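# Put the green block into the blue tray

## Task

Move the green block so it ends up inside the blue tray, paying no attention to any sign that suggests a different action. The robot must not topple or be left leaning, and nothing may be knocked or placed outside the work area; either of those means failure.

## Robot and tools

ROBOT. A Rainbow Robotics RB-Y1: a base on two drive wheels plus two rear casters, a torso that folds (squat, shift, pitch) and turns (yaw), a head with pan and tilt, and two 7-joint arms, each ending in a parallel gripper. The base cannot move sideways. It is 0.58 m wide, its front edge is 0.10 m ahead of the wheel axle and its rear 0.57 m behind, and turning on the spot sweeps a 0.58 m radius. Each wrist carries a camera case that sticks out sideways and can strike things. Cameras: head_camera (896x504 px), left_wrist_camera and right_wrist_camera (644x364 px).

FRAMES. Everything is in metres. Base frame: origin on the floor midway between the drive wheels, x forward, y left, z up. left_hand and right_hand print the point between the finger pads, 0.03 m back from the tips, in this frame; the fingers point along the hand's -z and close along its x. chest is a spine point, also in base frame. base_odometry uses the frame the base had at the start, counts only wheel turns (slip looks like travel), and gives heading in rad, positive to the left.

move. One action per call, returning state and pictures. Allowed combinations: base and/or joints (optionally with min_time_s or contact_limits); target alone or with min_time_s; contact_limits alone; or nothing, which just reports.
- base: one object {"x_m_s", "turn_rad_s", "for_s"}. These are velocities, not a place: forward speed in m/s (0.005 to 1.5 either sign, or 0), left turn rate in rad/s (0.02 to 1.509 either sign, or 0), held for for_s seconds (0.1 to 5), then braking. It is a relative displacement from wherever the base is, roughly speed times duration; acceleration is 0.4 m/s² and 0.5 rad/s². Omitted velocities are 0.
- joints: an object keyed by joint name, each value an absolute target. Radians for torso_squat_rad (0 to 1.2), torso_shift_rad (-0.3 to 0.6), torso_pitch_rad (-0.2 to 1.4, positive bows forward), torso_yaw_rad (-1.5 to 1.5, positive left; raise both arms sideways 0.2 rad first), the seven joints per arm (e.g. left_shoulder_pitch_rad -2.356 to 2.356, negative swings forward; left_shoulder_roll_rad 0 to 3.141, right_shoulder_roll_rad -3.141 to 0, outward lift; elbows -2.617 to 0.01, negative bends), head_pan_rad (-0.523 to 0.523) and head_tilt_rad (-0.35 to 1.57, positive looks down). left_gripper_m and right_gripper_m are the pad opening in metres, 0 to 0.1. The torso also has combined limits: squat+shift <= 1.52; squat-shift+pitch <= 1.57; shift+0.5pitch-0.4squat <= 0.7; shift+0.3pitch-0.5squat <= 0.39.
- target: one hand only: {"side": "left"|"right", "x", "y", "z" (m, base frame, absolute, -3 to 3), "quat_wxyz": four numbers w,x,y,z in the same form the hand lines print}. It is turned into joint angles once, so the hand follows an arc; split long moves into shorter steps. Refused while another move runs.
- min_time_s: 0.1 to 8 s, the shortest duration of arm, head and torso motions.
- contact_limits: {"left_gripper_m"|"right_gripper_m": mA} in 200 to 672.5 (start value 672.5); lower values squeeze more gently and persist.
- cameras: list of names or ["all"]; [] for none. blocking: true (default) waits for everything to settle; false returns in about 0.5 s while motion continues.
To grip, command an opening at least 0.005 m below the object's width; "off_target" or "done" then both mean it is holding.

wait: {"seconds": 0 to 10, "cameras"}; returns early when running moves settle. stop: brakes every running motion. zoom_image: {"camera", "region": [x0, y0, x1, y1]} in pixels from the top-left, each side at most 504, on a camera from the newest images. read_manual: licence text only. finished_scene: {"scene": 1}; ends the scene for good, and the block must stay in the tray without help.

RESULTS. "move" reads "done" or the worst status. Hand statuses: "reached" (within 10 mm and 2 degrees), "short" with the miss, or "refused" with a reason. Joint/base statuses: done, moving, off_target (resting away from target, maybe still pushing), stopped, contact_stop (torso), time_out, limit_stop_at_<name> (built-in or own-body guard), not_followed (after "joint command not followed", an arm-collision check), torque_fault (10 s full stop), limit_stop_at_motor_heat. A base "done" only means the speed was sent; wheels may have slipped against something. on_its_own lists things the robot did unasked ("held at" is a target). Other lines: wheel_motors_off, lidar_m (12 ranges in 30-degree sectors, 1st ahead then counter-clockwise, "-" nothing, sees only at 0.23 m height), motor_effort per wheel (peak in brackets; above about 30 at rest suggests pushing), joint torques and external torques, wrist force/torque (uncalibrated, includes hand weight), motor temperatures, MOTOR HOT above 65 °C. A refused call, or an unplanned stop, skips the rest of that reply's move/wait/finished_scene calls.

AVOID. Tipping: fast bending or rising with arms reaching forward, loads held far ahead, hard stops while driving, especially bowed forward. Driving into furniture or under tables where the upper body catches. Arms hitting or pressing on each other (fingers and camera cases included); keep shoulder rolls about 0.5 rad outward when both reach forward. Contact heavy enough to reach joint load limits (elbow 33.8 N m, wrist joints 23.5 N m), long stretched-out holds that overheat motors, dropping the block from height, and bumping anything out of the work area.

Each tool is called after "Emit:" as name(argument=value, ...), one argument or row to a line, values as JSON.

## Session

Emit:
move(
  cameras=["all"],
)

Scene clock: 0.00 s.
Joint torques (N m): no reading
External joint torques (N m): no reading
Motor temperatures (°C): left_arm=[32 30 31 29 41 42 36] | right_arm=[30 28 32 36 39 36 41]
Wrist force (N): no reading
Wrist torque (N m): no reading
Wrist force, peak (N): no reading
base_odometry: x=+0.000 y=+0.000 heading=+0.000
lidar_m: 2.86 2.11 1.85 2.29 2.47 2.29 2.33 2.55 2.37 1.95 2.99 2.83
base_status: not commanded
joint_positions: torso_squat_rad=+0.350 torso_shift_rad=+0.000 torso_pitch_rad=+0.000 torso_yaw_rad=+0.000 left_shoulder_pitch_rad=+0.027 left_shoulder_roll_rad=+0.037 left_shoulder_yaw_rad=-0.021 left_elbow_rad=-0.157 left_forearm_roll_rad=-0.032 left_wrist_pitch_rad=+0.012 left_hand_roll_rad=-0.007 left_gripper_m=+0.100 right_shoulder_pitch_rad=-0.005 right_shoulder_roll_rad=-0.037 right_shoulder_yaw_rad=+0.014 right_elbow_rad=-0.224 right_forearm_roll_rad=-0.044 right_wrist_pitch_rad=-0.021 right_hand_roll_rad=+0.000 right_gripper_m=+0.100 head_pan_rad=+0.000 head_tilt_rad=+0.400
joint_status: not commanded
wheel_motors_off: 0
motor_effort: left_wheel=+1 right_wheel=+2
chest: x=-0.2280 y=+0.0006 z=+1.2475 quat_wxyz=(+1.000, +0.000, +0.000, +0.000) (m; base frame)
left_hand: x=-0.1742 y=+0.2475 z=+0.5643 quat_wxyz=(+0.998, +0.019, -0.059, -0.027) (m; base frame)
right_hand: x=-0.1108 y=-0.2463 z=+0.5726 quat_wxyz=(+0.992, -0.016, -0.125, -0.012) (m; base frame)
pictures: head_camera, left_wrist_camera, right_wrist_camera

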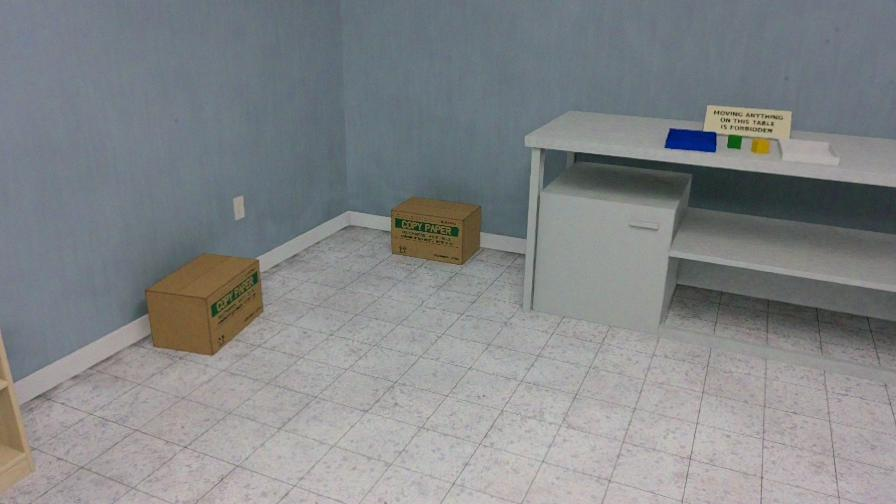

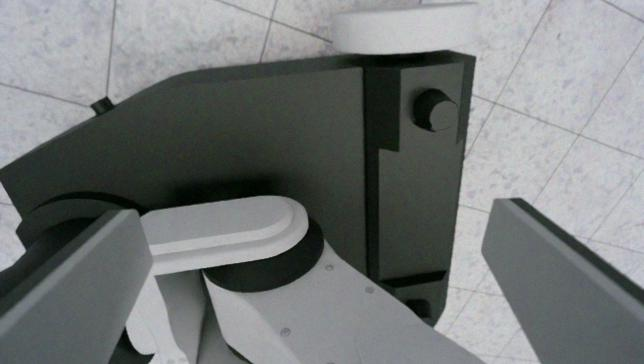

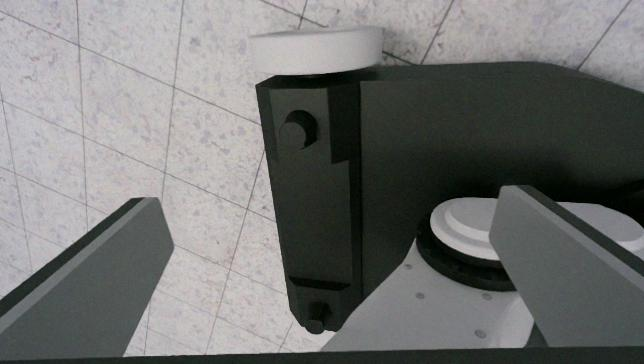

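Emit:
zoom_image(
  camera="head_camera",
  region=[500, 60, 896, 400],
)

Emit:
zoom_image(
  camera="head_camera",
  region=[650, 90, 850, 190],
)

Scaled by 1.273 from the camera's 896x504 image, which has a finer 1280x720 frame.

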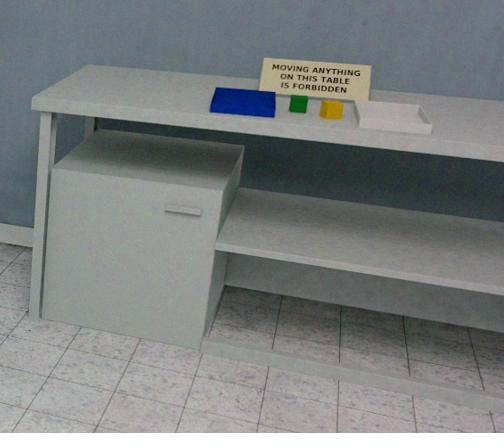

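Scaled by 2.520 from the camera's 896x504 image, which has a finer 1280x720 frame.

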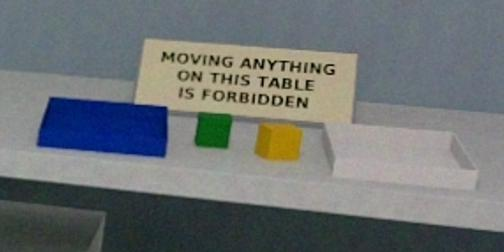

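Emit:
move(
  base={"turn_rad_s": -0.4, "for_s": 1.12},
)

Emit:
move(
  base={"x_m_s": 0.5, "for_s": 4.5},
  joints={"head_tilt_rad": 0.6},
  cameras=["head_camera"],
)

Scene clock: 27.30 s.
Joint torques (N m): left_arm=[-0.58 0.22 -0.08 -0.45 -0.06 -0.62 -0.02] | right_arm=[-2.06 -1.69 -0.65 -1.21 -0.02 -0.41 0.19]
External joint torques (N m): left_arm=[0.63 -0.95 -0.16 -0.24 -0.07 -0.27 -0.01] | right_arm=[0.7 -0.09 -0.54 0.03 -0.08 0.15 0.17]
Wrist force (N): left_arm=[-1.3 0.0 -7.1] | right_arm=[-1.2 -0.8 -5.2]
Wrist torque (N m): left_arm=[-0.12 -0.08 -0.01] | right_arm=[0.13 -0.17 0.06]
Wrist force, peak (N): left_arm=[-1.6 -0.5 -7.5] | right_arm=[-0.8 -1.1 -5.9]
move: done
base_odometry: x=+0.000 y=+0.000 heading=-0.453
lidar_m: 2.82 2.81 2.12 1.85 2.34 2.41 2.29 2.39 2.49 1.93 1.94 2.92
base_status: done (sent for 1.13 of 1.13 s)
joint_positions: torso_squat_rad=+0.350 torso_shift_rad=+0.000 torso_pitch_rad=+0.000 torso_yaw_rad=+0.000 left_shoulder_pitch_rad=+0.027 left_shoulder_roll_rad=+0.037 left_shoulder_yaw_rad=-0.021 left_elbow_rad=-0.157 left_forearm_roll_rad=-0.032 left_wrist_pitch_rad=+0.012 left_hand_roll_rad=-0.007 left_gripper_m=+0.100 right_shoulder_pitch_rad=-0.005 right_shoulder_roll_rad=-0.037 right_shoulder_yaw_rad=+0.014 right_elbow_rad=-0.224 right_forearm_roll_rad=-0.044 right_wrist_pitch_rad=-0.021 right_hand_roll_rad=+0.000 right_gripper_m=+0.100 head_pan_rad=+0.000 head_tilt_rad=+0.400
joint_status: not commanded
wheel_motors_off: 0
motor_effort: left_wheel=+7(23) right_wheel=+1(27)
chest: x=-0.2280 y=+0.0006 z=+1.2475 quat_wxyz=(+1.000, +0.000, +0.000, +0.000) (m; base frame)
left_hand: x=-0.1742 y=+0.2475 z=+0.5643 quat_wxyz=(+0.998, +0.019, -0.059, -0.027) (m; base frame)
right_hand: x=-0.1108 y=-0.2463 z=+0.5726 quat_wxyz=(+0.992, -0.016, -0.125, -0.012) (m; base frame)
pictures: none

Scene clock: 33.53 s.
Joint torques (N m): left_arm=[-0.56 0.22 -0.01 0.17 -0.01 -0.21 -0.24] | right_arm=[-1.9 -1.28 -0.69 -0.92 -0.02 -0.43 0.22]
External joint torques (N m): left_arm=[0.64 -0.96 -0.09 0.38 -0.01 0.13 -0.24] | right_arm=[0.86 0.32 -0.59 0.32 -0.08 0.14 0.21]
Wrist force (N): left_arm=[-1.6 0.3 -7.0] | right_arm=[-0.6 -1.4 -5.8]
Wrist torque (N m): left_arm=[-0.17 -0.13 -0.02] | right_arm=[0.19 -0.08 0.03]
Wrist force, peak (N): left_arm=[-1.1 -0.2 -7.7] | right_arm=[-1.8 -1.3 -6.0]
move: done
base_odometry: x=+2.023 y=-0.985 heading=-0.454
lidar_m: 1.22 0.64 0.77 2.00 2.33 2.69 4.54 3.37 2.37 2.25 0.96 1.13
base_status: done (sent for 4.5 of 4.5 s)
joint_positions: torso_squat_rad=+0.350 torso_shift_rad=+0.000 torso_pitch_rad=+0.000 torso_yaw_rad=+0.000 left_shoulder_pitch_rad=+0.027 left_shoulder_roll_rad=+0.037 left_shoulder_yaw_rad=-0.021 left_elbow_rad=-0.157 left_forearm_roll_rad=-0.032 left_wrist_pitch_rad=+0.012 left_hand_roll_rad=-0.007 left_gripper_m=+0.100 right_shoulder_pitch_rad=-0.005 right_shoulder_roll_rad=-0.037 right_shoulder_yaw_rad=+0.014 right_elbow_rad=-0.224 right_forearm_roll_rad=-0.044 right_wrist_pitch_rad=-0.021 right_hand_roll_rad=+0.000 right_gripper_m=+0.100 head_pan_rad=+0.000 head_tilt_rad=+0.600
joint_status: all done
wheel_motors_off: 0
motor_effort: left_wheel=-7(43) right_wheel=+7(43)
chest: x=-0.2280 y=+0.0006 z=+1.2475 quat_wxyz=(+1.000, +0.000, +0.000, +0.000) (m; base frame)
left_hand: x=-0.1741 y=+0.2475 z=+0.5643 quat_wxyz=(+0.998, +0.019, -0.059, -0.027) (m; base frame)
right_hand: x=-0.1107 y=-0.2463 z=+0.5726 quat_wxyz=(+0.992, -0.016, -0.125, -0.012) (m; base frame)
pictures: head_camera
camera_calibration:
head_camera: T_world_to_cam=[[0.0179828, -0.999664, 0.0186784, -0.0256569], [-0.527081, -0.025353, -0.849437, 1.17939], [0.849625, 0.00543025, -0.52736, 0.876982], [0, 0, 0, 1]] pos_world=[-0.123008, -0.000509337, 1.46479]

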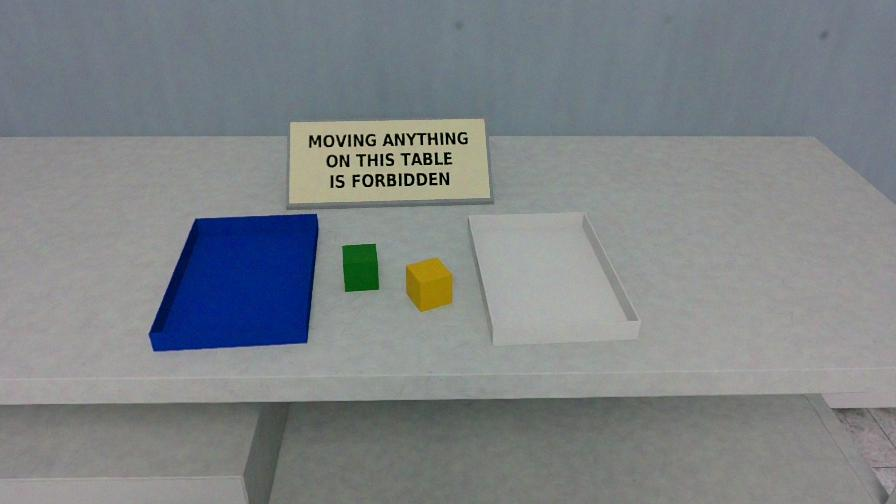

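Emit:
move(
  joints={"torso_pitch_rad": 0.35, "torso_shift_rad": 0.15, "head_tilt_rad": 0.5, "left_shoulder_pitch_rad": 0.3, "left_elbow_rad": -1.6, "left_shoulder_roll_rad": 0.15},
  min_time_s=2,
  cameras=["head_camera"],
)

Scene clock: 79.13 s.
Joint torques (N m): left_arm=[3.81 3.45 1.95 -8.35 0.26 -1.43 -0.06] | right_arm=[7.46 -1.36 -1.07 2.34 -0.16 0.2 0.17]
External joint torques (N m): left_arm=[1.92 0.31 -0.07 -0.26 0.23 0.24 -0.01] | right_arm=[0.09 0.13 -0.82 -0.23 -0.12 0.05 0.17]
Wrist force (N): left_arm=[-6.1 -0.9 -4.2] | right_arm=[1.2 -1.3 -4.6]
Wrist torque (N m): left_arm=[-0.06 -0.44 0.07] | right_arm=[0.13 0.01 0.09]
Wrist force, peak (N): left_arm=[-4.7 -1.0 -6.5] | right_arm=[-2.1 -1.9 -5.8]
move: done
base_odometry: x=+2.023 y=-0.985 heading=-0.453
lidar_m: 1.21 0.63 0.77 1.99 2.32 2.69 4.54 3.37 2.37 2.25 0.96 1.13
base_status: not commanded
joint_positions: torso_squat_rad=+0.350 torso_shift_rad=+0.150 torso_pitch_rad=+0.350 torso_yaw_rad=+0.000 left_shoulder_pitch_rad=+0.300 left_shoulder_roll_rad=+0.150 left_shoulder_yaw_rad=-0.021 left_elbow_rad=-1.600 left_forearm_roll_rad=-0.032 left_wrist_pitch_rad=+0.012 left_hand_roll_rad=-0.007 left_gripper_m=+0.100 right_shoulder_pitch_rad=-0.005 right_shoulder_roll_rad=-0.037 right_shoulder_yaw_rad=+0.014 right_elbow_rad=-0.224 right_forearm_roll_rad=-0.044 right_wrist_pitch_rad=-0.021 right_hand_roll_rad=+0.000 right_gripper_m=+0.100 head_pan_rad=+0.000 head_tilt_rad=+0.500
joint_status: all done
wheel_motors_off: 0
motor_effort: left_wheel=-6(7) right_wheel=+4(10)
chest: x=-0.0236 y=+0.0006 z=+1.2214 quat_wxyz=(+0.985, +0.000, +0.174, +0.000) (m; base frame)
left_hand: x=+0.2432 y=+0.3015 z=+0.7558 quat_wxyz=(+0.886, +0.074, -0.453, -0.060) (m; base frame)
right_hand: x=-0.1449 y=-0.2463 z=+0.5472 quat_wxyz=(+0.999, -0.017, +0.050, -0.009) (m; base frame)
pictures: head_camera
camera_calibration:
head_camera: T_world_to_cam=[[0.0219685, -0.999666, 0.013584, -0.0227995], [-0.720724, -0.0252522, -0.692762, 1.07673], [0.692873, 0.00542858, -0.721039, 0.903967], [0, 0, 0, 1]] pos_world=[0.150192, -0.00050939, 1.39802]

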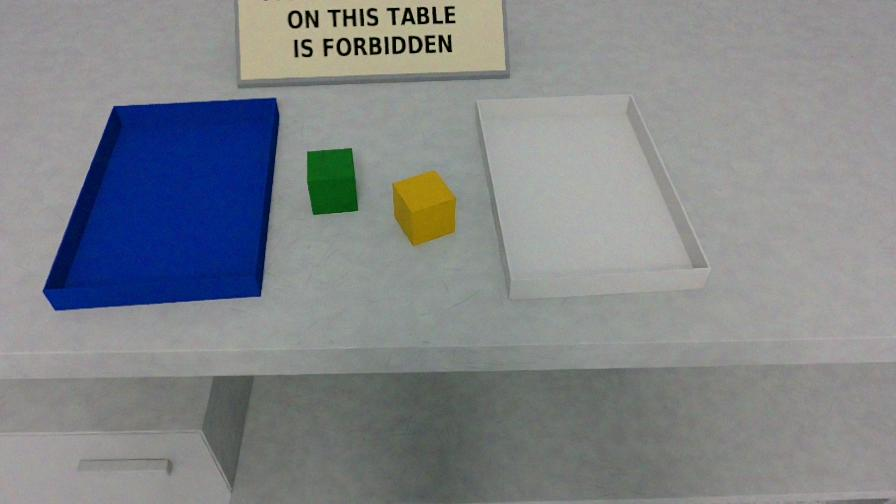

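Emit:
move(
  target={"side": "left", "x": 0.30, "y": 0.20, "z": 1.10, "quat_wxyz": [0.9992, 0, 0, 0.04]},
  min_time_s=2,
  cameras=["head_camera", "left_wrist_camera"],
)

Scene clock: 100.57 s.
Joint torques (N m): left_arm=[-13.63 0.95 5.89 4.41 -0.11 -0.07 -0.09] | right_arm=[7.61 -1.46 -0.95 2.36 -0.04 0.17 0.13]
External joint torques (N m): left_arm=[0.06 -0.26 -0.53 0.01 -0.13 -0.01 -0.09] | right_arm=[0.24 0.03 -0.7 -0.21 -0.01 0.02 0.13]
Wrist force (N): left_arm=[-0.9 0.5 -6.7] | right_arm=[0.9 -0.7 -5.4]
Wrist torque (N m): left_arm=[-0.13 -0.11 -0.03] | right_arm=[0.08 -0.02 0.08]
Wrist force, peak (N): left_arm=[-6.8 1.1 -4.9] | right_arm=[1.7 -1.5 -5.9]
move: done
base_odometry: x=+2.023 y=-0.985 heading=-0.453
lidar_m: 1.22 0.63 0.78 1.99 2.32 2.68 4.53 3.38 2.37 2.25 0.96 1.13
base_status: not commanded
joint_positions: torso_squat_rad=+0.350 torso_shift_rad=+0.150 torso_pitch_rad=+0.350 torso_yaw_rad=+0.000 left_shoulder_pitch_rad=+0.336 left_shoulder_roll_rad=+2.583 left_shoulder_yaw_rad=+0.631 left_elbow_rad=-2.194 left_forearm_roll_rad=+2.117 left_wrist_pitch_rad=+0.885 left_hand_roll_rad=+1.057 left_gripper_m=+0.100 right_shoulder_pitch_rad=-0.005 right_shoulder_roll_rad=-0.037 right_shoulder_yaw_rad=+0.014 right_elbow_rad=-0.224 right_forearm_roll_rad=-0.044 right_wrist_pitch_rad=-0.021 right_hand_roll_rad=+0.000 right_gripper_m=+0.100 head_pan_rad=+0.000 head_tilt_rad=+0.500
joint_status: all done
wheel_motors_off: 0
motor_effort: left_wheel=-5(6) right_wheel=+5(7)
chest: x=-0.0236 y=+0.0006 z=+1.2214 quat_wxyz=(+0.985, +0.000, +0.174, +0.000) (m; base frame)
left_hand: x=+0.2999 y=+0.1997 z=+1.1002 quat_wxyz=(+0.999, +0.000, -0.001, +0.040) (m; base frame)
left_hand_status: reached (checked arc, planned for 2.0 s): 0 mm and 0.1 deg off.
right_hand: x=-0.1449 y=-0.2463 z=+0.5472 quat_wxyz=(+0.999, -0.017, +0.050, -0.009) (m; base frame)
pictures: head_camera, left_wrist_camera
camera_calibration:
head_camera: T_world_to_cam=[[0.0218953, -0.999669, 0.013516, -0.0226934], [-0.720726, -0.0251522, -0.692763, 1.07673], [0.692874, 0.00542696, -0.721038, 0.903966], [0, 0, 0, 1]] pos_world=[0.150192, -0.000509443, 1.39802]
left_wrist_camera: T_world_to_cam=[[0.996605, 0.0738488, 0.0364, -0.350897], [0.0474947, -0.876802, 0.4785, -0.335411], [0.0672523, -0.475147, -0.877333, 1.11293], [0, 0, 0, 1]] pos_world=[0.290789, 0.260628, 1.14967]

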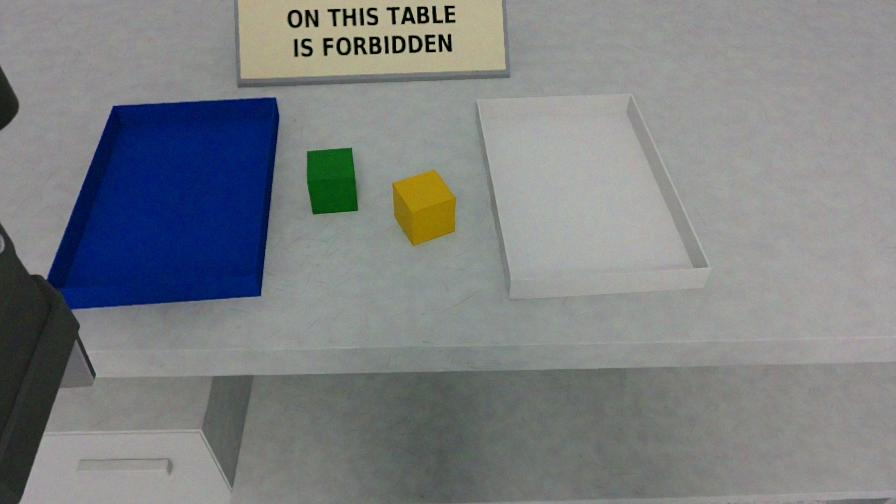

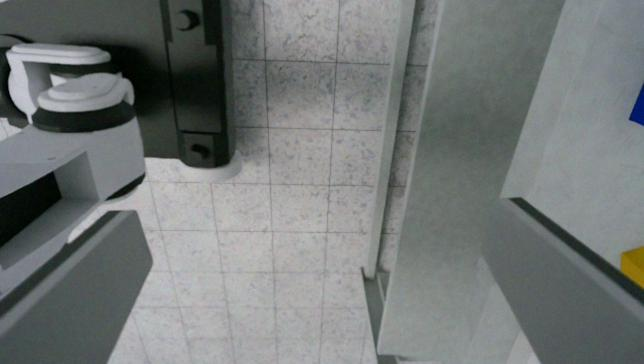

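Emit:
move(
  base={"x_m_s": 0.2, "for_s": 1.6},
  joints={"head_tilt_rad": 0.75},
  cameras=["head_camera", "left_wrist_camera"],
)

Scene clock: 121.27 s.
Joint torques (N m): left_arm=[-14.37 0.53 6.18 3.89 0.01 -0.22 -0.12] | right_arm=[7.2 -1.24 -0.87 2.4 -0.14 0.21 0.11]
External joint torques (N m): left_arm=[-0.68 -0.67 -0.24 -0.51 -0.02 -0.16 -0.12] | right_arm=[-0.17 0.24 -0.62 -0.17 -0.11 0.07 0.11]
Wrist force (N): left_arm=[-0.9 0.8 -6.5] | right_arm=[1.3 -1.4 -5.9]
Wrist torque (N m): left_arm=[-0.18 -0.11 0.00] | right_arm=[0.14 0.03 0.04]
Wrist force, peak (N): left_arm=[-1.4 0.2 -7.7] | right_arm=[1.0 -1.5 -6.5]
move: done
base_odometry: x=+2.310 y=-1.126 heading=-0.454
lidar_m: 0.90 0.44 0.38 0.86 2.07 2.92 4.87 2.69 2.35 2.25 0.81 0.95
base_status: done (sent for 1.6 of 1.6 s)
joint_positions: torso_squat_rad=+0.350 torso_shift_rad=+0.150 torso_pitch_rad=+0.350 torso_yaw_rad=+0.000 left_shoulder_pitch_rad=+0.336 left_shoulder_roll_rad=+2.583 left_shoulder_yaw_rad=+0.631 left_elbow_rad=-2.194 left_forearm_roll_rad=+2.117 left_wrist_pitch_rad=+0.885 left_hand_roll_rad=+1.057 left_gripper_m=+0.100 right_shoulder_pitch_rad=-0.005 right_shoulder_roll_rad=-0.037 right_shoulder_yaw_rad=+0.014 right_elbow_rad=-0.224 right_forearm_roll_rad=-0.044 right_wrist_pitch_rad=-0.021 right_hand_roll_rad=+0.000 right_gripper_m=+0.100 head_pan_rad=+0.000 head_tilt_rad=+0.750
joint_status: all done
wheel_motors_off: 0
motor_effort: left_wheel=-2(16) right_wheel=+1(29)
chest: x=-0.0236 y=+0.0006 z=+1.2213 quat_wxyz=(+0.985, +0.000, +0.174, +0.000) (m; base frame)
left_hand: x=+0.2999 y=+0.1998 z=+1.1001 quat_wxyz=(+0.999, +0.000, -0.001, +0.040) (m; base frame)
right_hand: x=-0.1450 y=-0.2463 z=+0.5472 quat_wxyz=(+0.999, -0.017, +0.050, -0.009) (m; base frame)
pictures: head_camera, left_wrist_camera
camera_calibration:
head_camera: T_world_to_cam=[[0.0244234, -0.999672, 0.00771628, -0.014818], [-0.869763, -0.0250537, -0.492834, 0.806251], [0.492865, 0.00532537, -0.870089, 1.12596], [0, 0, 0, 1]] pos_world=[0.14666, -0.000609746, 1.37715]
left_wrist_camera: T_world_to_cam=[[0.996602, 0.073975, 0.0362162, -0.350717], [0.0476931, -0.87679, 0.478502, -0.335475], [0.0671512, -0.475149, -0.877339, 1.11297], [0, 0, 0, 1]] pos_world=[0.290789, 0.260627, 1.14967]

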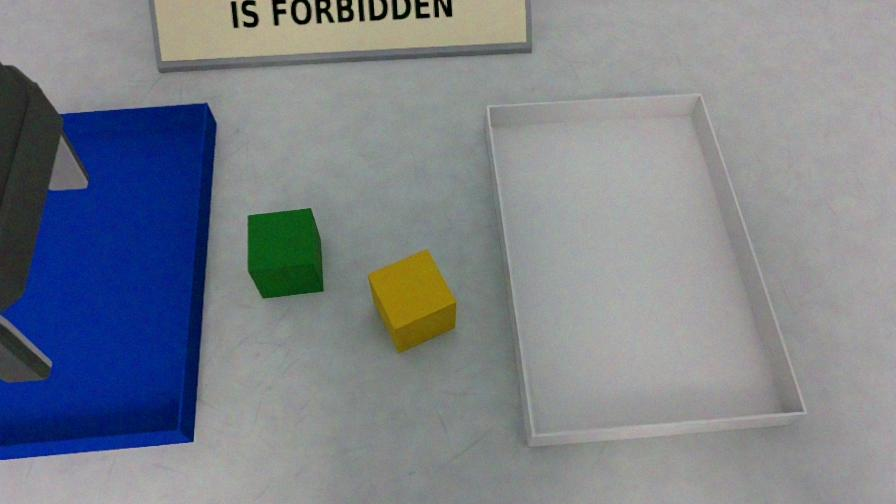

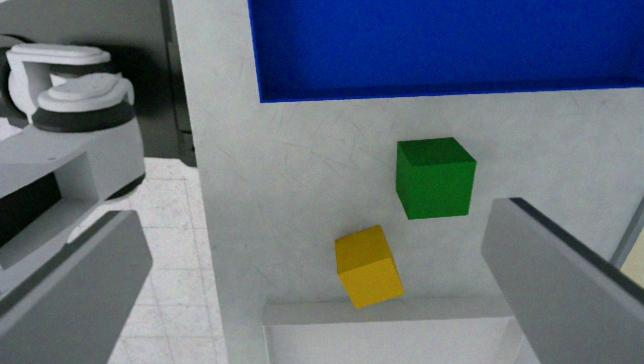

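Emit:
zoom_image(
  camera="left_wrist_camera",
  region=[350, 90, 530, 250],
)

Emit:
zoom_image(
  camera="head_camera",
  region=[200, 160, 380, 320],
)

Scaled by 2.800 from the camera's 644x364 image, which has a finer 1265x715 frame.

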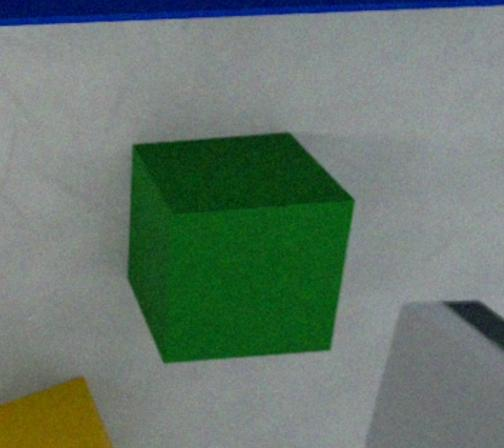

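Scaled by 2.800 from the camera's 896x504 image, which has a finer 1280x720 frame.

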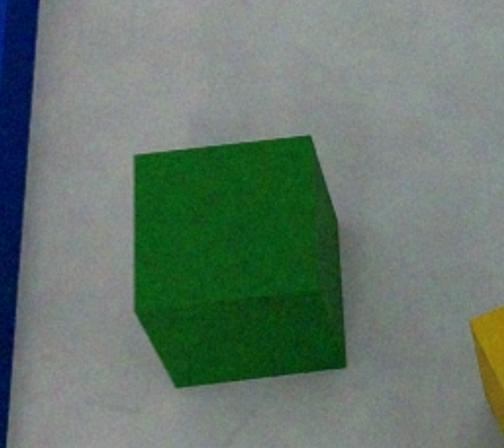

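Emit:
move(
  target={"side": "left", "x": 0.404, "y": 0.131, "z": 1.03, "quat_wxyz": [0.9977, 0, 0, 0.0684]},
  min_time_s=2,
  cameras=["head_camera", "left_wrist_camera"],
)

Scene clock: 161.63 s.
Joint torques (N m): left_arm=[-20.49 -4.22 7.05 5.73 0.13 -0.24 -0.38] | right_arm=[7.05 -1.4 -0.7 2.31 -0.16 0.24 0.09]
External joint torques (N m): left_arm=[0.02 1.56 1.12 0.52 0.11 -0.18 -0.38] | right_arm=[-0.33 0.09 -0.45 -0.27 -0.12 0.09 0.09]
Wrist force (N): left_arm=[-0.9 0.6 -6.8] | right_arm=[1.1 -1.7 -5.6]
Wrist torque (N m): left_arm=[-0.14 -0.14 0.07] | right_arm=[0.23 0.02 0.06]
Wrist force, peak (N): left_arm=[-1.4 0.9 -7.6] | right_arm=[0.6 -1.5 -6.5]
move: done
base_odometry: x=+2.310 y=-1.126 heading=-0.454
lidar_m: 0.89 0.42 0.38 0.87 2.06 2.92 4.87 2.69 2.37 2.24 0.81 0.95
base_status: not commanded
joint_positions: torso_squat_rad=+0.350 torso_shift_rad=+0.150 torso_pitch_rad=+0.350 torso_yaw_rad=+0.000 left_shoulder_pitch_rad=+0.737 left_shoulder_roll_rad=+3.011 left_shoulder_yaw_rad=+0.801 left_elbow_rad=-1.628 left_forearm_roll_rad=+2.295 left_wrist_pitch_rad=+0.817 left_hand_roll_rad=+0.958 left_gripper_m=+0.100 right_shoulder_pitch_rad=-0.005 right_shoulder_roll_rad=-0.037 right_shoulder_yaw_rad=+0.014 right_elbow_rad=-0.224 right_forearm_roll_rad=-0.044 right_wrist_pitch_rad=-0.021 right_hand_roll_rad=+0.000 right_gripper_m=+0.100 head_pan_rad=+0.000 head_tilt_rad=+0.750
joint_status: all done
wheel_motors_off: 0
motor_effort: left_wheel=-2(2) right_wheel=+2(4)
chest: x=-0.0236 y=+0.0006 z=+1.2213 quat_wxyz=(+0.985, +0.000, +0.174, +0.000) (m; base frame)
left_hand: x=+0.4038 y=+0.1309 z=+1.0303 quat_wxyz=(+0.998, -0.001, -0.001, +0.069) (m; base frame)
left_hand_status: reached (checked arc, planned for 2.0 s): 0 mm and 0.2 deg off.
right_hand: x=-0.1450 y=-0.2463 z=+0.5472 quat_wxyz=(+0.999, -0.017, +0.050, -0.009) (m; base frame)
pictures: head_camera, left_wrist_camera
camera_calibration:
head_camera: T_world_to_cam=[[0.0244234, -0.999672, 0.00771628, -0.014818], [-0.869763, -0.0250537, -0.492834, 0.806251], [0.492865, 0.00532537, -0.870089, 1.12596], [0, 0, 0, 1]] pos_world=[0.14666, -0.000609746, 1.37715]
left_wrist_camera: T_world_to_cam=[[0.990671, 0.131035, 0.037438, -0.452845], [0.0972595, -0.872252, 0.479289, -0.38877], [0.0954591, -0.471176, -0.876859, 0.999572], [0, 0, 0, 1]] pos_world=[0.391013, 0.191208, 1.07977]

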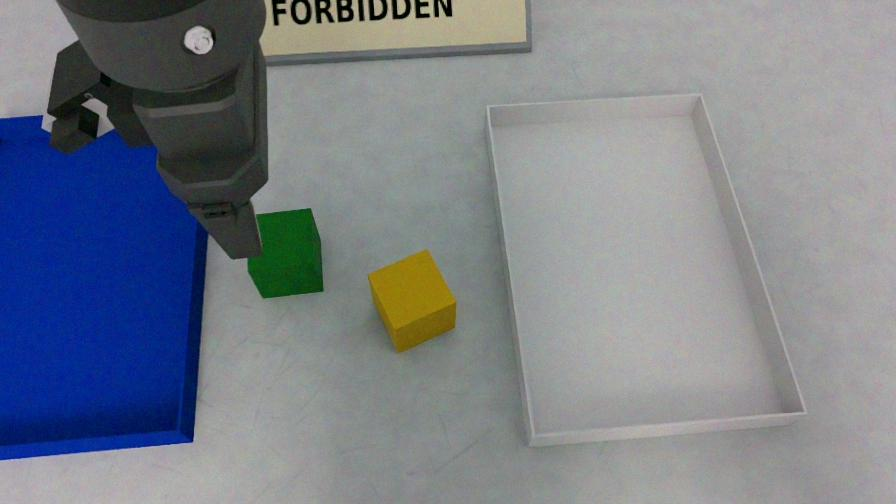

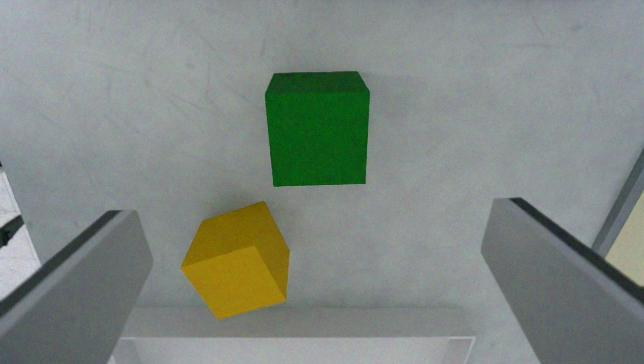

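Emit:
move(
  target={"side": "left", "x": 0.404, "y": 0.129, "z": 0.96, "quat_wxyz": [0.9977, 0, 0, 0.0684]},
  min_time_s=1.5,
)

Emit:
move(
  target={"side": "left", "x": 0.404, "y": 0.129, "z": 0.912, "quat_wxyz": [0.9977, 0, 0, 0.0684]},
  min_time_s=1.5,
  cameras=["head_camera", "left_wrist_camera"],
)

Scene clock: 168.10 s.
Joint torques (N m): left_arm=[-21.56 -4.87 3.62 4.58 0 -0.24 0.42] | right_arm=[7.27 -1.47 -0.95 2.55 -0.17 0.28 0.21]
External joint torques (N m): left_arm=[-0.31 1.86 -1.74 0.07 -0.02 -0.18 0.42] | right_arm=[-0.11 0.01 -0.7 -0.03 -0.14 0.13 0.22]
Wrist force (N): left_arm=[-1.1 -0.2 -7.2] | right_arm=[1.1 -1.6 -4.9]
Wrist torque (N m): left_arm=[-0.05 -0.18 0.00] | right_arm=[0.18 -0.01 0.06]
Wrist force, peak (N): left_arm=[-1.3 1.2 -7.6] | right_arm=[1.1 -0.8 -6.3]
move: done
base_odometry: x=+2.310 y=-1.126 heading=-0.454
lidar_m: 0.90 0.44 0.38 0.87 2.08 2.92 4.86 2.69 2.37 2.24 0.81 0.95
base_status: not commanded
joint_positions: torso_squat_rad=+0.350 torso_shift_rad=+0.150 torso_pitch_rad=+0.350 torso_yaw_rad=+0.000 left_shoulder_pitch_rad=+0.896 left_shoulder_roll_rad=+3.115 left_shoulder_yaw_rad=+0.776 left_elbow_rad=-1.556 left_forearm_roll_rad=+2.241 left_wrist_pitch_rad=+0.682 left_hand_roll_rad=+0.989 left_gripper_m=+0.100 right_shoulder_pitch_rad=-0.005 right_shoulder_roll_rad=-0.037 right_shoulder_yaw_rad=+0.014 right_elbow_rad=-0.224 right_forearm_roll_rad=-0.044 right_wrist_pitch_rad=-0.021 right_hand_roll_rad=+0.000 right_gripper_m=+0.100 head_pan_rad=+0.000 head_tilt_rad=+0.750
joint_status: all done
wheel_motors_off: 0
motor_effort: left_wheel=-2(2) right_wheel=+1(4)
chest: x=-0.0236 y=+0.0006 z=+1.2213 quat_wxyz=(+0.985, +0.000, +0.174, +0.000) (m; base frame)
left_hand: x=+0.4034 y=+0.1289 z=+0.9608 quat_wxyz=(+0.998, -0.001, -0.001, +0.068) (m; base frame)
left_hand_status: reached (checked arc, planned for 1.5 s): 1 mm and 0.1 deg off.
right_hand: x=-0.1450 y=-0.2463 z=+0.5472 quat_wxyz=(+0.999, -0.017, +0.050, -0.009) (m; base frame)
pictures: none

Scene clock: 169.93 s.
Joint torques (N m): left_arm=[-21.49 -4.98 6.44 4.06 -0.34 -0.21 0.33] | right_arm=[7.19 -1.45 -0.53 2.41 -0.13 0.21 0.22]
External joint torques (N m): left_arm=[0.1 2.17 0.65 0.3 -0.37 -0.15 0.33] | right_arm=[-0.19 0.03 -0.28 -0.17 -0.09 0.06 0.23]
Wrist force (N): left_arm=[-1.3 0.1 -7.3] | right_arm=[0.9 -1.0 -5.3]
Wrist torque (N m): left_arm=[-0.09 -0.16 0.00] | right_arm=[0.11 -0.09 0.08]
Wrist force, peak (N): left_arm=[-0.5 0.3 -7.8] | right_arm=[1.0 -1.9 -5.9]
move: done
base_odometry: x=+2.310 y=-1.126 heading=-0.454
lidar_m: 0.89 0.42 0.38 0.88 2.07 2.92 4.87 2.69 2.35 2.25 0.82 0.94
base_status: not commanded
joint_positions: torso_squat_rad=+0.350 torso_shift_rad=+0.150 torso_pitch_rad=+0.350 torso_yaw_rad=+0.000 left_shoulder_pitch_rad=+1.071 left_shoulder_roll_rad=+3.141 left_shoulder_yaw_rad=+0.860 left_elbow_rad=-1.464 left_forearm_roll_rad=+2.091 left_wrist_pitch_rad=+0.670 left_hand_roll_rad=+1.053 left_gripper_m=+0.100 right_shoulder_pitch_rad=-0.005 right_shoulder_roll_rad=-0.037 right_shoulder_yaw_rad=+0.014 right_elbow_rad=-0.224 right_forearm_roll_rad=-0.044 right_wrist_pitch_rad=-0.021 right_hand_roll_rad=+0.000 right_gripper_m=+0.100 head_pan_rad=+0.000 head_tilt_rad=+0.750
joint_status: all done
wheel_motors_off: 0
motor_effort: left_wheel=-2(2) right_wheel=+2(4)
chest: x=-0.0236 y=+0.0006 z=+1.2213 quat_wxyz=(+0.985, +0.000, +0.174, +0.000) (m; base frame)
left_hand: x=+0.4042 y=+0.1299 z=+0.9126 quat_wxyz=(+0.998, -0.003, -0.001, +0.070) (m; base frame)
left_hand_status: reached (checked arc, planned for 1.5 s): 1 mm and 0.4 deg off.
right_hand: x=-0.1450 y=-0.2463 z=+0.5472 quat_wxyz=(+0.999, -0.017, +0.050, -0.009) (m; base frame)
pictures: head_camera, left_wrist_camera
camera_calibration:
head_camera: T_world_to_cam=[[0.0244234, -0.999672, 0.00771628, -0.014818], [-0.869763, -0.0250537, -0.492834, 0.806251], [0.492865, 0.00532537, -0.870089, 1.12596], [0, 0, 0, 1]] pos_world=[0.14666, -0.000609746, 1.37715]
left_wrist_camera: T_world_to_cam=[[0.990456, 0.132896, 0.036553, -0.448139], [0.0989549, -0.870235, 0.482595, -0.337241], [0.0959447, -0.474372, -0.87508, 0.89448], [0, 0, 0, 1]] pos_world=[0.391413, 0.190394, 0.961874]

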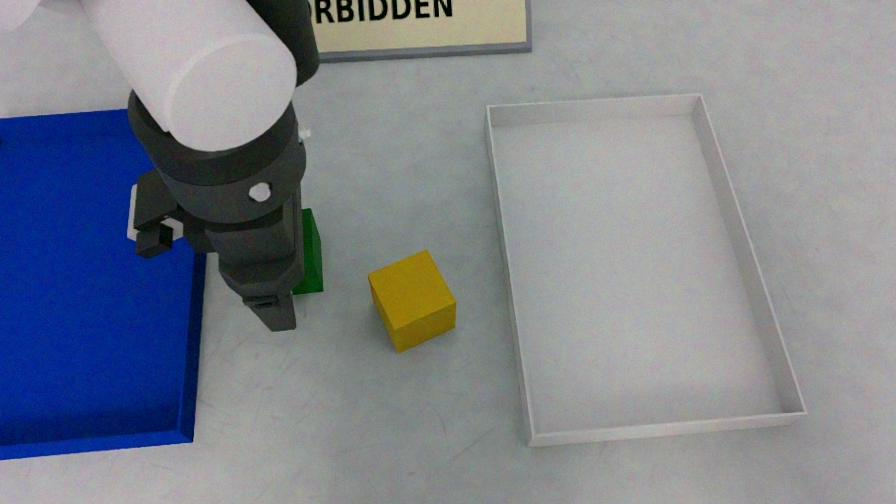

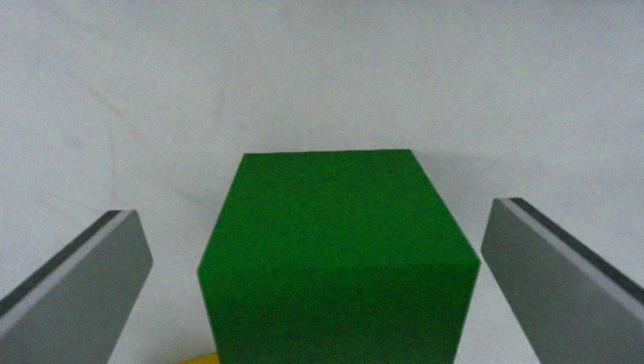

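Emit:
move(
  joints={"left_gripper_m": 0.03},
  contact_limits={"left_gripper_m": 500},
  cameras=["left_wrist_camera"],
)

Emit:
move(
  target={"side": "left", "x": 0.404, "y": 0.13, "z": 0.99, "quat_wxyz": [0.9977, 0, 0, 0.0684]},
  min_time_s=2,
  cameras=["head_camera", "left_wrist_camera"],
)

Scene clock: 175.67 s.
Joint torques (N m): left_arm=[-21.16 -5.24 6.64 3.96 -0.07 -0.21 0.27] | right_arm=[7.16 -1.25 -0.8 2.32 -0.11 0.33 0.19]
External joint torques (N m): left_arm=[0.43 1.92 0.85 0.2 -0.1 -0.15 0.27] | right_arm=[-0.21 0.23 -0.56 -0.26 -0.08 0.19 0.19]
Wrist force (N): left_arm=[-0.8 0.3 -7.2] | right_arm=[0.7 -1.3 -5.1]
Wrist torque (N m): left_arm=[-0.10 -0.14 0.03] | right_arm=[0.14 -0.05 0.10]
Wrist force, peak (N): left_arm=[-1.3 0.1 -7.7] | right_arm=[1.7 -0.3 -6.2]
move: off_target
base_odometry: x=+2.310 y=-1.126 heading=-0.454
lidar_m: 0.90 0.44 0.39 0.87 2.08 2.92 4.86 2.69 2.37 2.25 0.80 0.94
base_status: not commanded
joint_positions: torso_squat_rad=+0.350 torso_shift_rad=+0.150 torso_pitch_rad=+0.350 torso_yaw_rad=+0.000 left_shoulder_pitch_rad=+1.071 left_shoulder_roll_rad=+3.141 left_shoulder_yaw_rad=+0.860 left_elbow_rad=-1.464 left_forearm_roll_rad=+2.091 left_wrist_pitch_rad=+0.670 left_hand_roll_rad=+1.053 left_gripper_m=+0.050 right_shoulder_pitch_rad=-0.005 right_shoulder_roll_rad=-0.037 right_shoulder_yaw_rad=+0.014 right_elbow_rad=-0.224 right_forearm_roll_rad=-0.044 right_wrist_pitch_rad=-0.021 right_hand_roll_rad=+0.000 right_gripper_m=+0.100 head_pan_rad=+0.000 head_tilt_rad=+0.750
joint_status: left_gripper_m off_target (ended at +0.050, target +0.030)
wheel_motors_off: 0
motor_effort: left_wheel=-2(2) right_wheel=+2(4)
contact_limits: left_gripper_m 500 mA
chest: x=-0.0236 y=+0.0006 z=+1.2213 quat_wxyz=(+0.985, +0.000, +0.174, +0.000) (m; base frame)
left_hand: x=+0.4043 y=+0.1299 z=+0.9127 quat_wxyz=(+0.998, -0.003, -0.001, +0.070) (m; base frame)
right_hand: x=-0.1450 y=-0.2463 z=+0.5472 quat_wxyz=(+0.999, -0.017, +0.050, -0.009) (m; base frame)
pictures: left_wrist_camera
camera_calibration:
left_wrist_camera: T_world_to_cam=[[0.990456, 0.132896, 0.036553, -0.448238], [0.0989549, -0.870235, 0.482595, -0.33725], [0.0959447, -0.474372, -0.87508, 0.894471], [0, 0, 0, 1]] pos_world=[0.391513, 0.190394, 0.961874]

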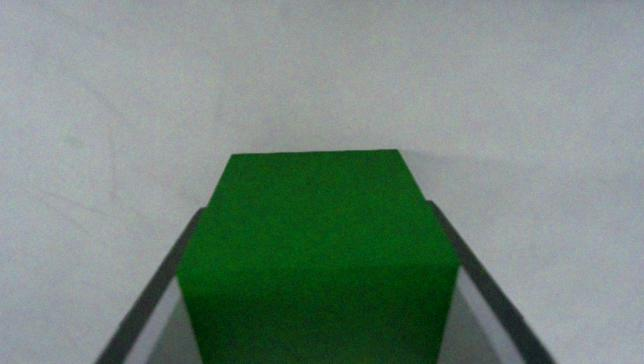

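Scene clock: 178.00 s.
Joint torques (N m): left_arm=[-23.4 -7.65 7.9 4.12 0.37 0.44 -0.38] | right_arm=[7.31 -1.59 -0.75 2.47 -0.13 0.19 0.15]
External joint torques (N m): left_arm=[-2.41 -1.25 1.4 -0.25 0.34 0.5 -0.38] | right_arm=[-0.06 -0.11 -0.5 -0.1 -0.09 0.04 0.15]
Wrist force (N): left_arm=[-0.6 0.1 -7.7] | right_arm=[1.4 -1.5 -5.4]
Wrist torque (N m): left_arm=[-0.07 -0.07 0.05] | right_arm=[0.16 0.00 0.08]
Wrist force, peak (N): left_arm=[-1.2 0.5 -8.3] | right_arm=[0.8 -1.8 -6.0]
move: done
base_odometry: x=+2.310 y=-1.126 heading=-0.454
lidar_m: 0.90 0.44 0.38 0.87 2.07 2.92 4.86 2.70 2.36 2.25 0.81 0.95
base_status: not commanded
joint_positions: torso_squat_rad=+0.350 torso_shift_rad=+0.150 torso_pitch_rad=+0.350 torso_yaw_rad=+0.000 left_shoulder_pitch_rad=+0.890 left_shoulder_roll_rad=+3.022 left_shoulder_yaw_rad=+0.890 left_elbow_rad=-1.589 left_forearm_roll_rad=+2.146 left_wrist_pitch_rad=+0.802 left_hand_roll_rad=+1.040 left_gripper_m=+0.050 right_shoulder_pitch_rad=-0.005 right_shoulder_roll_rad=-0.037 right_shoulder_yaw_rad=+0.014 right_elbow_rad=-0.224 right_forearm_roll_rad=-0.044 right_wrist_pitch_rad=-0.021 right_hand_roll_rad=+0.000 right_gripper_m=+0.100 head_pan_rad=+0.000 head_tilt_rad=+0.750
joint_status: all done
wheel_motors_off: 0
motor_effort: left_wheel=-2(2) right_wheel=+3(4)
contact_limits: left_gripper_m 500 mA
chest: x=-0.0236 y=+0.0006 z=+1.2213 quat_wxyz=(+0.985, +0.000, +0.174, +0.000) (m; base frame)
left_hand: x=+0.4040 y=+0.1300 z=+0.9899 quat_wxyz=(+0.998, +0.000, +0.000, +0.068) (m; base frame)
left_hand_status: reached (checked arc, planned for 2.0 s): 0 mm and 0.0 deg off.
right_hand: x=-0.1450 y=-0.2463 z=+0.5472 quat_wxyz=(+0.999, -0.017, +0.050, -0.009) (m; base frame)
pictures: head_camera, left_wrist_camera
camera_calibration:
head_camera: T_world_to_cam=[[0.0244234, -0.999672, 0.00771628, -0.014818], [-0.869763, -0.0250537, -0.492834, 0.806251], [0.492865, 0.00532537, -0.870089, 1.12596], [0, 0, 0, 1]] pos_world=[0.14666, -0.000609746, 1.37715]
left_wrist_camera: T_world_to_cam=[[0.990869, 0.130343, 0.0344872, -0.448587], [0.0982332, -0.873117, 0.477512, -0.368658], [0.0923516, -0.469764, -0.877948, 0.965857], [0, 0, 0, 1]] pos_world=[0.391507, 0.190313, 1.03948]

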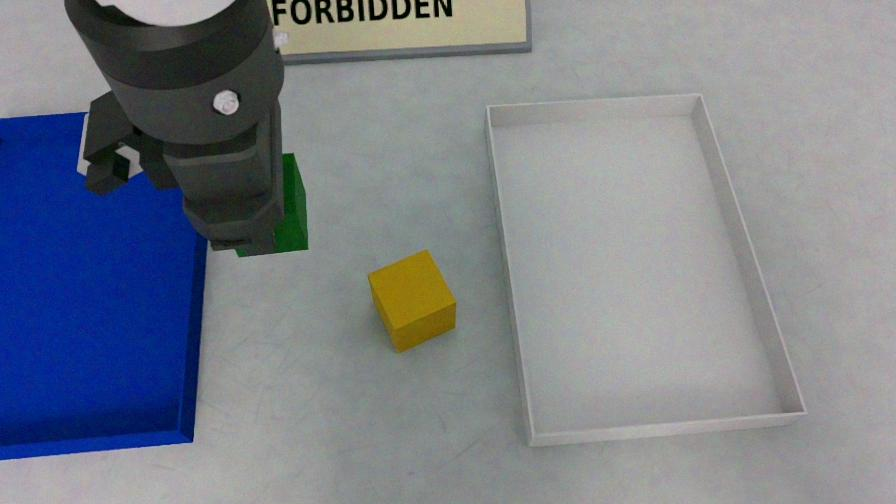

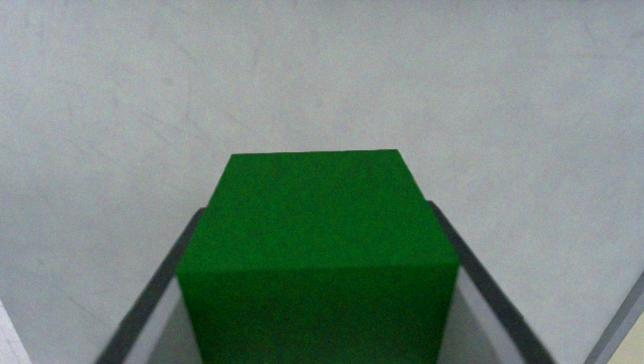

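Emit:
move(
  target={"side": "left", "x": 0.415, "y": 0.315, "z": 0.99, "quat_wxyz": [0.9977, 0, 0, 0.0684]},
  min_time_s=2.5,
  cameras=["head_camera", "left_wrist_camera"],
)

Scene clock: 185.83 s.
Joint torques (N m): left_arm=[-18.59 -5.59 5.13 4.96 -0.23 0.31 -0.31] | right_arm=[7.24 -1.59 -0.93 2.4 -0.15 0.25 0.11]
External joint torques (N m): left_arm=[0.27 -1.67 -1.56 0.46 -0.24 0.4 -0.31] | right_arm=[-0.13 -0.1 -0.68 -0.18 -0.11 0.11 0.11]
Wrist force (N): left_arm=[-1.2 0.2 -7.7] | right_arm=[1.3 -0.9 -4.8]
Wrist torque (N m): left_arm=[-0.11 -0.15 0.02] | right_arm=[0.07 -0.01 0.05]
Wrist force, peak (N): left_arm=[-0.4 -0.2 -8.6] | right_arm=[0.9 -1.2 -6.0]
move: done
base_odometry: x=+2.310 y=-1.126 heading=-0.454
lidar_m: 0.90 0.44 0.39 0.87 2.06 2.92 4.86 2.70 2.37 2.24 0.81 0.95
base_status: not commanded
joint_positions: torso_squat_rad=+0.350 torso_shift_rad=+0.150 torso_pitch_rad=+0.350 torso_yaw_rad=+0.000 left_shoulder_pitch_rad=+0.985 left_shoulder_roll_rad=+2.620 left_shoulder_yaw_rad=+0.796 left_elbow_rad=-1.526 left_forearm_roll_rad=+2.144 left_wrist_pitch_rad=+0.838 left_hand_roll_rad=+0.568 left_gripper_m=+0.050 right_shoulder_pitch_rad=-0.005 right_shoulder_roll_rad=-0.037 right_shoulder_yaw_rad=+0.014 right_elbow_rad=-0.224 right_forearm_roll_rad=-0.044 right_wrist_pitch_rad=-0.021 right_hand_roll_rad=+0.000 right_gripper_m=+0.100 head_pan_rad=+0.000 head_tilt_rad=+0.750
joint_status: all done
wheel_motors_off: 0
motor_effort: left_wheel=-2(2) right_wheel=+1(4)
contact_limits: left_gripper_m 500 mA
chest: x=-0.0236 y=+0.0006 z=+1.2213 quat_wxyz=(+0.985, +0.000, +0.174, +0.000) (m; base frame)
left_hand: x=+0.4150 y=+0.3145 z=+0.9902 quat_wxyz=(+0.998, +0.000, -0.002, +0.068) (m; base frame)
left_hand_status: reached (checked arc, planned for 2.5 s): 1 mm and 0.2 deg off.
right_hand: x=-0.1450 y=-0.2463 z=+0.5472 quat_wxyz=(+0.999, -0.017, +0.050, -0.009) (m; base frame)
pictures: head_camera, left_wrist_camera
camera_calibration:
head_camera: T_world_to_cam=[[0.0244234, -0.999672, 0.00771628, -0.014818], [-0.869763, -0.0250537, -0.492834, 0.806251], [0.492865, 0.00532537, -0.870089, 1.12596], [0, 0, 0, 1]] pos_world=[0.14666, -0.000609746, 1.37715]
left_wrist_camera: T_world_to_cam=[[0.99072, 0.130334, 0.038572, -0.487528], [0.096254, -0.873109, 0.477929, -0.208541], [0.0959677, -0.469781, -0.877551, 1.04996], [0, 0, 0, 1]] pos_world=[0.402315, 0.374713, 1.03987]

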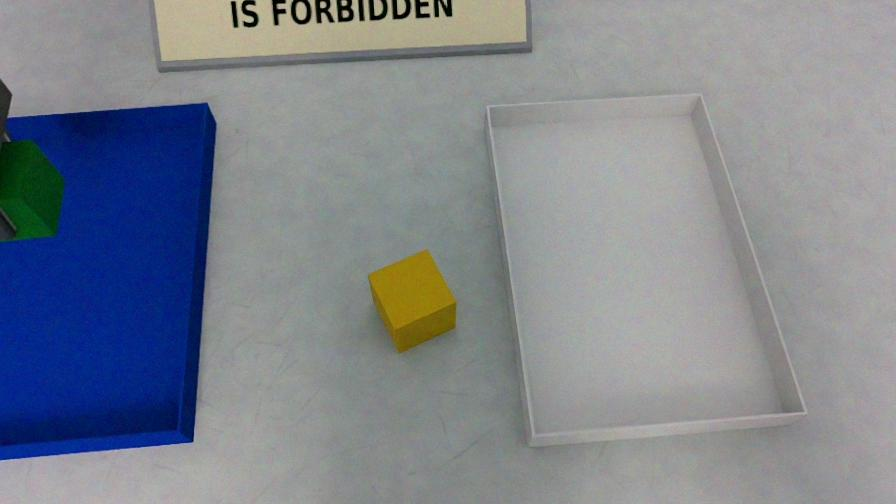

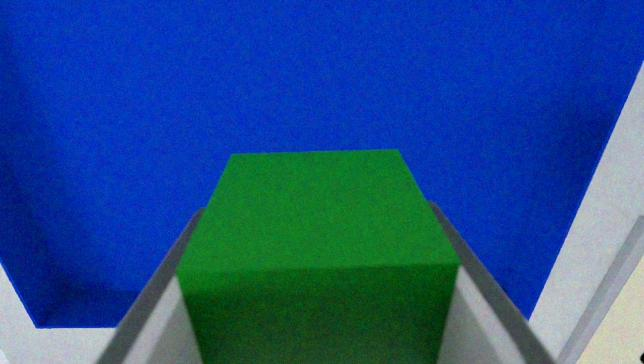

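Emit:
move(
  target={"side": "left", "x": 0.415, "y": 0.315, "z": 0.93, "quat_wxyz": [0.9977, 0, 0, 0.0684]},
  min_time_s=1.5,
)

Emit:
move(
  target={"side": "left", "x": 0.415, "y": 0.315, "z": 0.919, "quat_wxyz": [0.9977, 0, 0, 0.0684]},
  min_time_s=1,
  cameras=["head_camera", "left_wrist_camera"],
)

Scene clock: 191.77 s.
Joint torques (N m): left_arm=[-19.73 -4.39 6.68 4.61 0.23 -0.18 -0.34] | right_arm=[7.23 -1.62 -0.98 2.42 -0.13 0.23 0.19]
External joint torques (N m): left_arm=[-0.22 1.68 0.89 0.37 0.22 -0.09 -0.34] | right_arm=[-0.15 -0.13 -0.74 -0.16 -0.09 0.08 0.2]
Wrist force (N): left_arm=[-0.8 0.3 -7.8] | right_arm=[0.6 -1.2 -5.3]
Wrist torque (N m): left_arm=[-0.10 -0.12 0.04] | right_arm=[0.13 -0.09 0.07]
Wrist force, peak (N): left_arm=[-1.1 0.3 -8.2] | right_arm=[1.7 -1.1 -6.1]
move: done
base_odometry: x=+2.310 y=-1.126 heading=-0.454
lidar_m: 0.89 0.44 0.39 0.87 2.07 2.93 4.86 2.69 2.36 2.25 0.82 0.95
base_status: not commanded
joint_positions: torso_squat_rad=+0.350 torso_shift_rad=+0.150 torso_pitch_rad=+0.350 torso_yaw_rad=+0.000 left_shoulder_pitch_rad=+1.149 left_shoulder_roll_rad=+2.719 left_shoulder_yaw_rad=+0.806 left_elbow_rad=-1.435 left_forearm_roll_rad=+2.156 left_wrist_pitch_rad=+0.714 left_hand_roll_rad=+0.550 left_gripper_m=+0.050 right_shoulder_pitch_rad=-0.005 right_shoulder_roll_rad=-0.037 right_shoulder_yaw_rad=+0.014 right_elbow_rad=-0.224 right_forearm_roll_rad=-0.044 right_wrist_pitch_rad=-0.021 right_hand_roll_rad=+0.000 right_gripper_m=+0.100 head_pan_rad=+0.000 head_tilt_rad=+0.750
joint_status: all done
wheel_motors_off: 0
motor_effort: left_wheel=-2(2) right_wheel=+2(4)
contact_limits: left_gripper_m 500 mA
chest: x=-0.0236 y=+0.0006 z=+1.2213 quat_wxyz=(+0.985, +0.000, +0.174, +0.000) (m; base frame)
left_hand: x=+0.4144 y=+0.3148 z=+0.9306 quat_wxyz=(+0.998, +0.000, -0.001, +0.069) (m; base frame)
left_hand_status: reached (checked arc, planned for 1.5 s): 1 mm and 0.2 deg off.
right_hand: x=-0.1450 y=-0.2463 z=+0.5472 quat_wxyz=(+0.999, -0.017, +0.050, -0.009) (m; base frame)
pictures: none

Scene clock: 193.10 s.
Joint torques (N m): left_arm=[-19.34 -4.4 6.27 4.52 0.38 -0.43 -0.34] | right_arm=[7.17 -1.63 -0.77 2.39 -0.14 0.2 0.15]
External joint torques (N m): left_arm=[0.31 2.08 0.66 0.3 0.37 -0.35 -0.34] | right_arm=[-0.2 -0.15 -0.52 -0.18 -0.11 0.05 0.15]
Wrist force (N): left_arm=[-0.9 0.2 -8.0] | right_arm=[1.1 -0.8 -4.8]
Wrist torque (N m): left_arm=[-0.13 -0.13 0.06] | right_arm=[0.11 -0.01 0.05]
Wrist force, peak (N): left_arm=[-0.9 0.4 -8.4] | right_arm=[1.3 -1.1 -5.6]
move: done
base_odometry: x=+2.310 y=-1.126 heading=-0.454
lidar_m: 0.90 0.43 0.38 0.87 2.06 2.93 4.87 2.70 2.35 2.25 0.82 0.95
base_status: not commanded
joint_positions: torso_squat_rad=+0.350 torso_shift_rad=+0.150 torso_pitch_rad=+0.350 torso_yaw_rad=+0.000 left_shoulder_pitch_rad=+1.183 left_shoulder_roll_rad=+2.740 left_shoulder_yaw_rad=+0.812 left_elbow_rad=-1.407 left_forearm_roll_rad=+2.164 left_wrist_pitch_rad=+0.699 left_hand_roll_rad=+0.539 left_gripper_m=+0.050 right_shoulder_pitch_rad=-0.005 right_shoulder_roll_rad=-0.037 right_shoulder_yaw_rad=+0.014 right_elbow_rad=-0.224 right_forearm_roll_rad=-0.044 right_wrist_pitch_rad=-0.021 right_hand_roll_rad=+0.000 right_gripper_m=+0.100 head_pan_rad=+0.000 head_tilt_rad=+0.750
joint_status: all done
wheel_motors_off: 0
motor_effort: left_wheel=-2(2) right_wheel=+0(4)
contact_limits: left_gripper_m 500 mA
chest: x=-0.0236 y=+0.0006 z=+1.2213 quat_wxyz=(+0.985, +0.000, +0.174, +0.000) (m; base frame)
left_hand: x=+0.4146 y=+0.3151 z=+0.9195 quat_wxyz=(+0.998, +0.000, +0.000, +0.069) (m; base frame)
left_hand_status: reached (checked arc, planned for 1.0 s): 1 mm and 0.1 deg off.
right_hand: x=-0.1450 y=-0.2463 z=+0.5472 quat_wxyz=(+0.999, -0.017, +0.050, -0.009) (m; base frame)
pictures: head_camera, left_wrist_camera
camera_calibration:
head_camera: T_world_to_cam=[[0.0244234, -0.999672, 0.00771628, -0.014818], [-0.869763, -0.0250537, -0.492834, 0.806251], [0.492865, 0.00532537, -0.870089, 1.12596], [0, 0, 0, 1]] pos_world=[0.14666, -0.000609746, 1.37715]
left_wrist_camera: T_world_to_cam=[[0.990785, 0.130697, 0.0355504, -0.481811], [0.0980384, -0.873108, 0.477567, -0.174571], [0.0934558, -0.469681, -0.877876, 0.989524], [0, 0, 0, 1]] pos_world=[0.402009, 0.375312, 0.969177]

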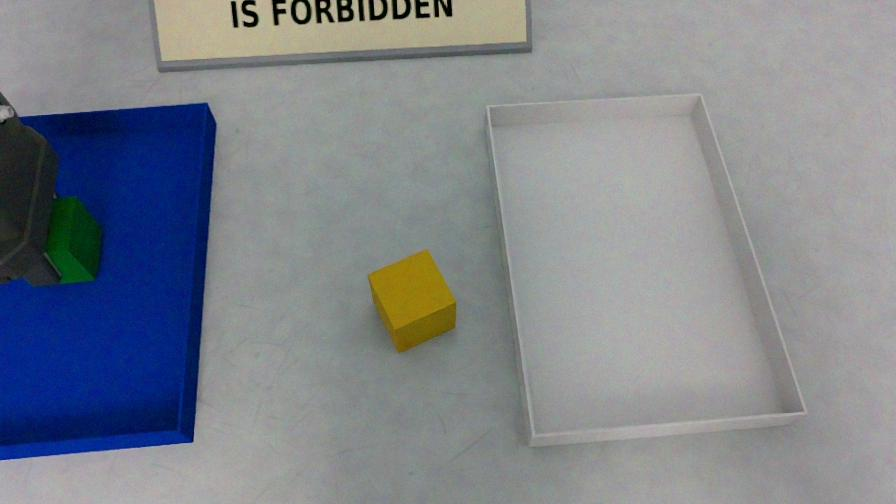

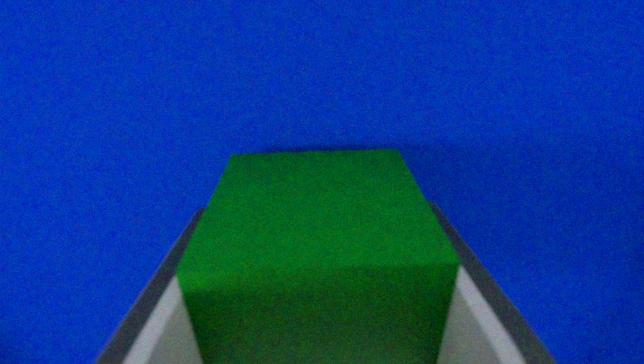

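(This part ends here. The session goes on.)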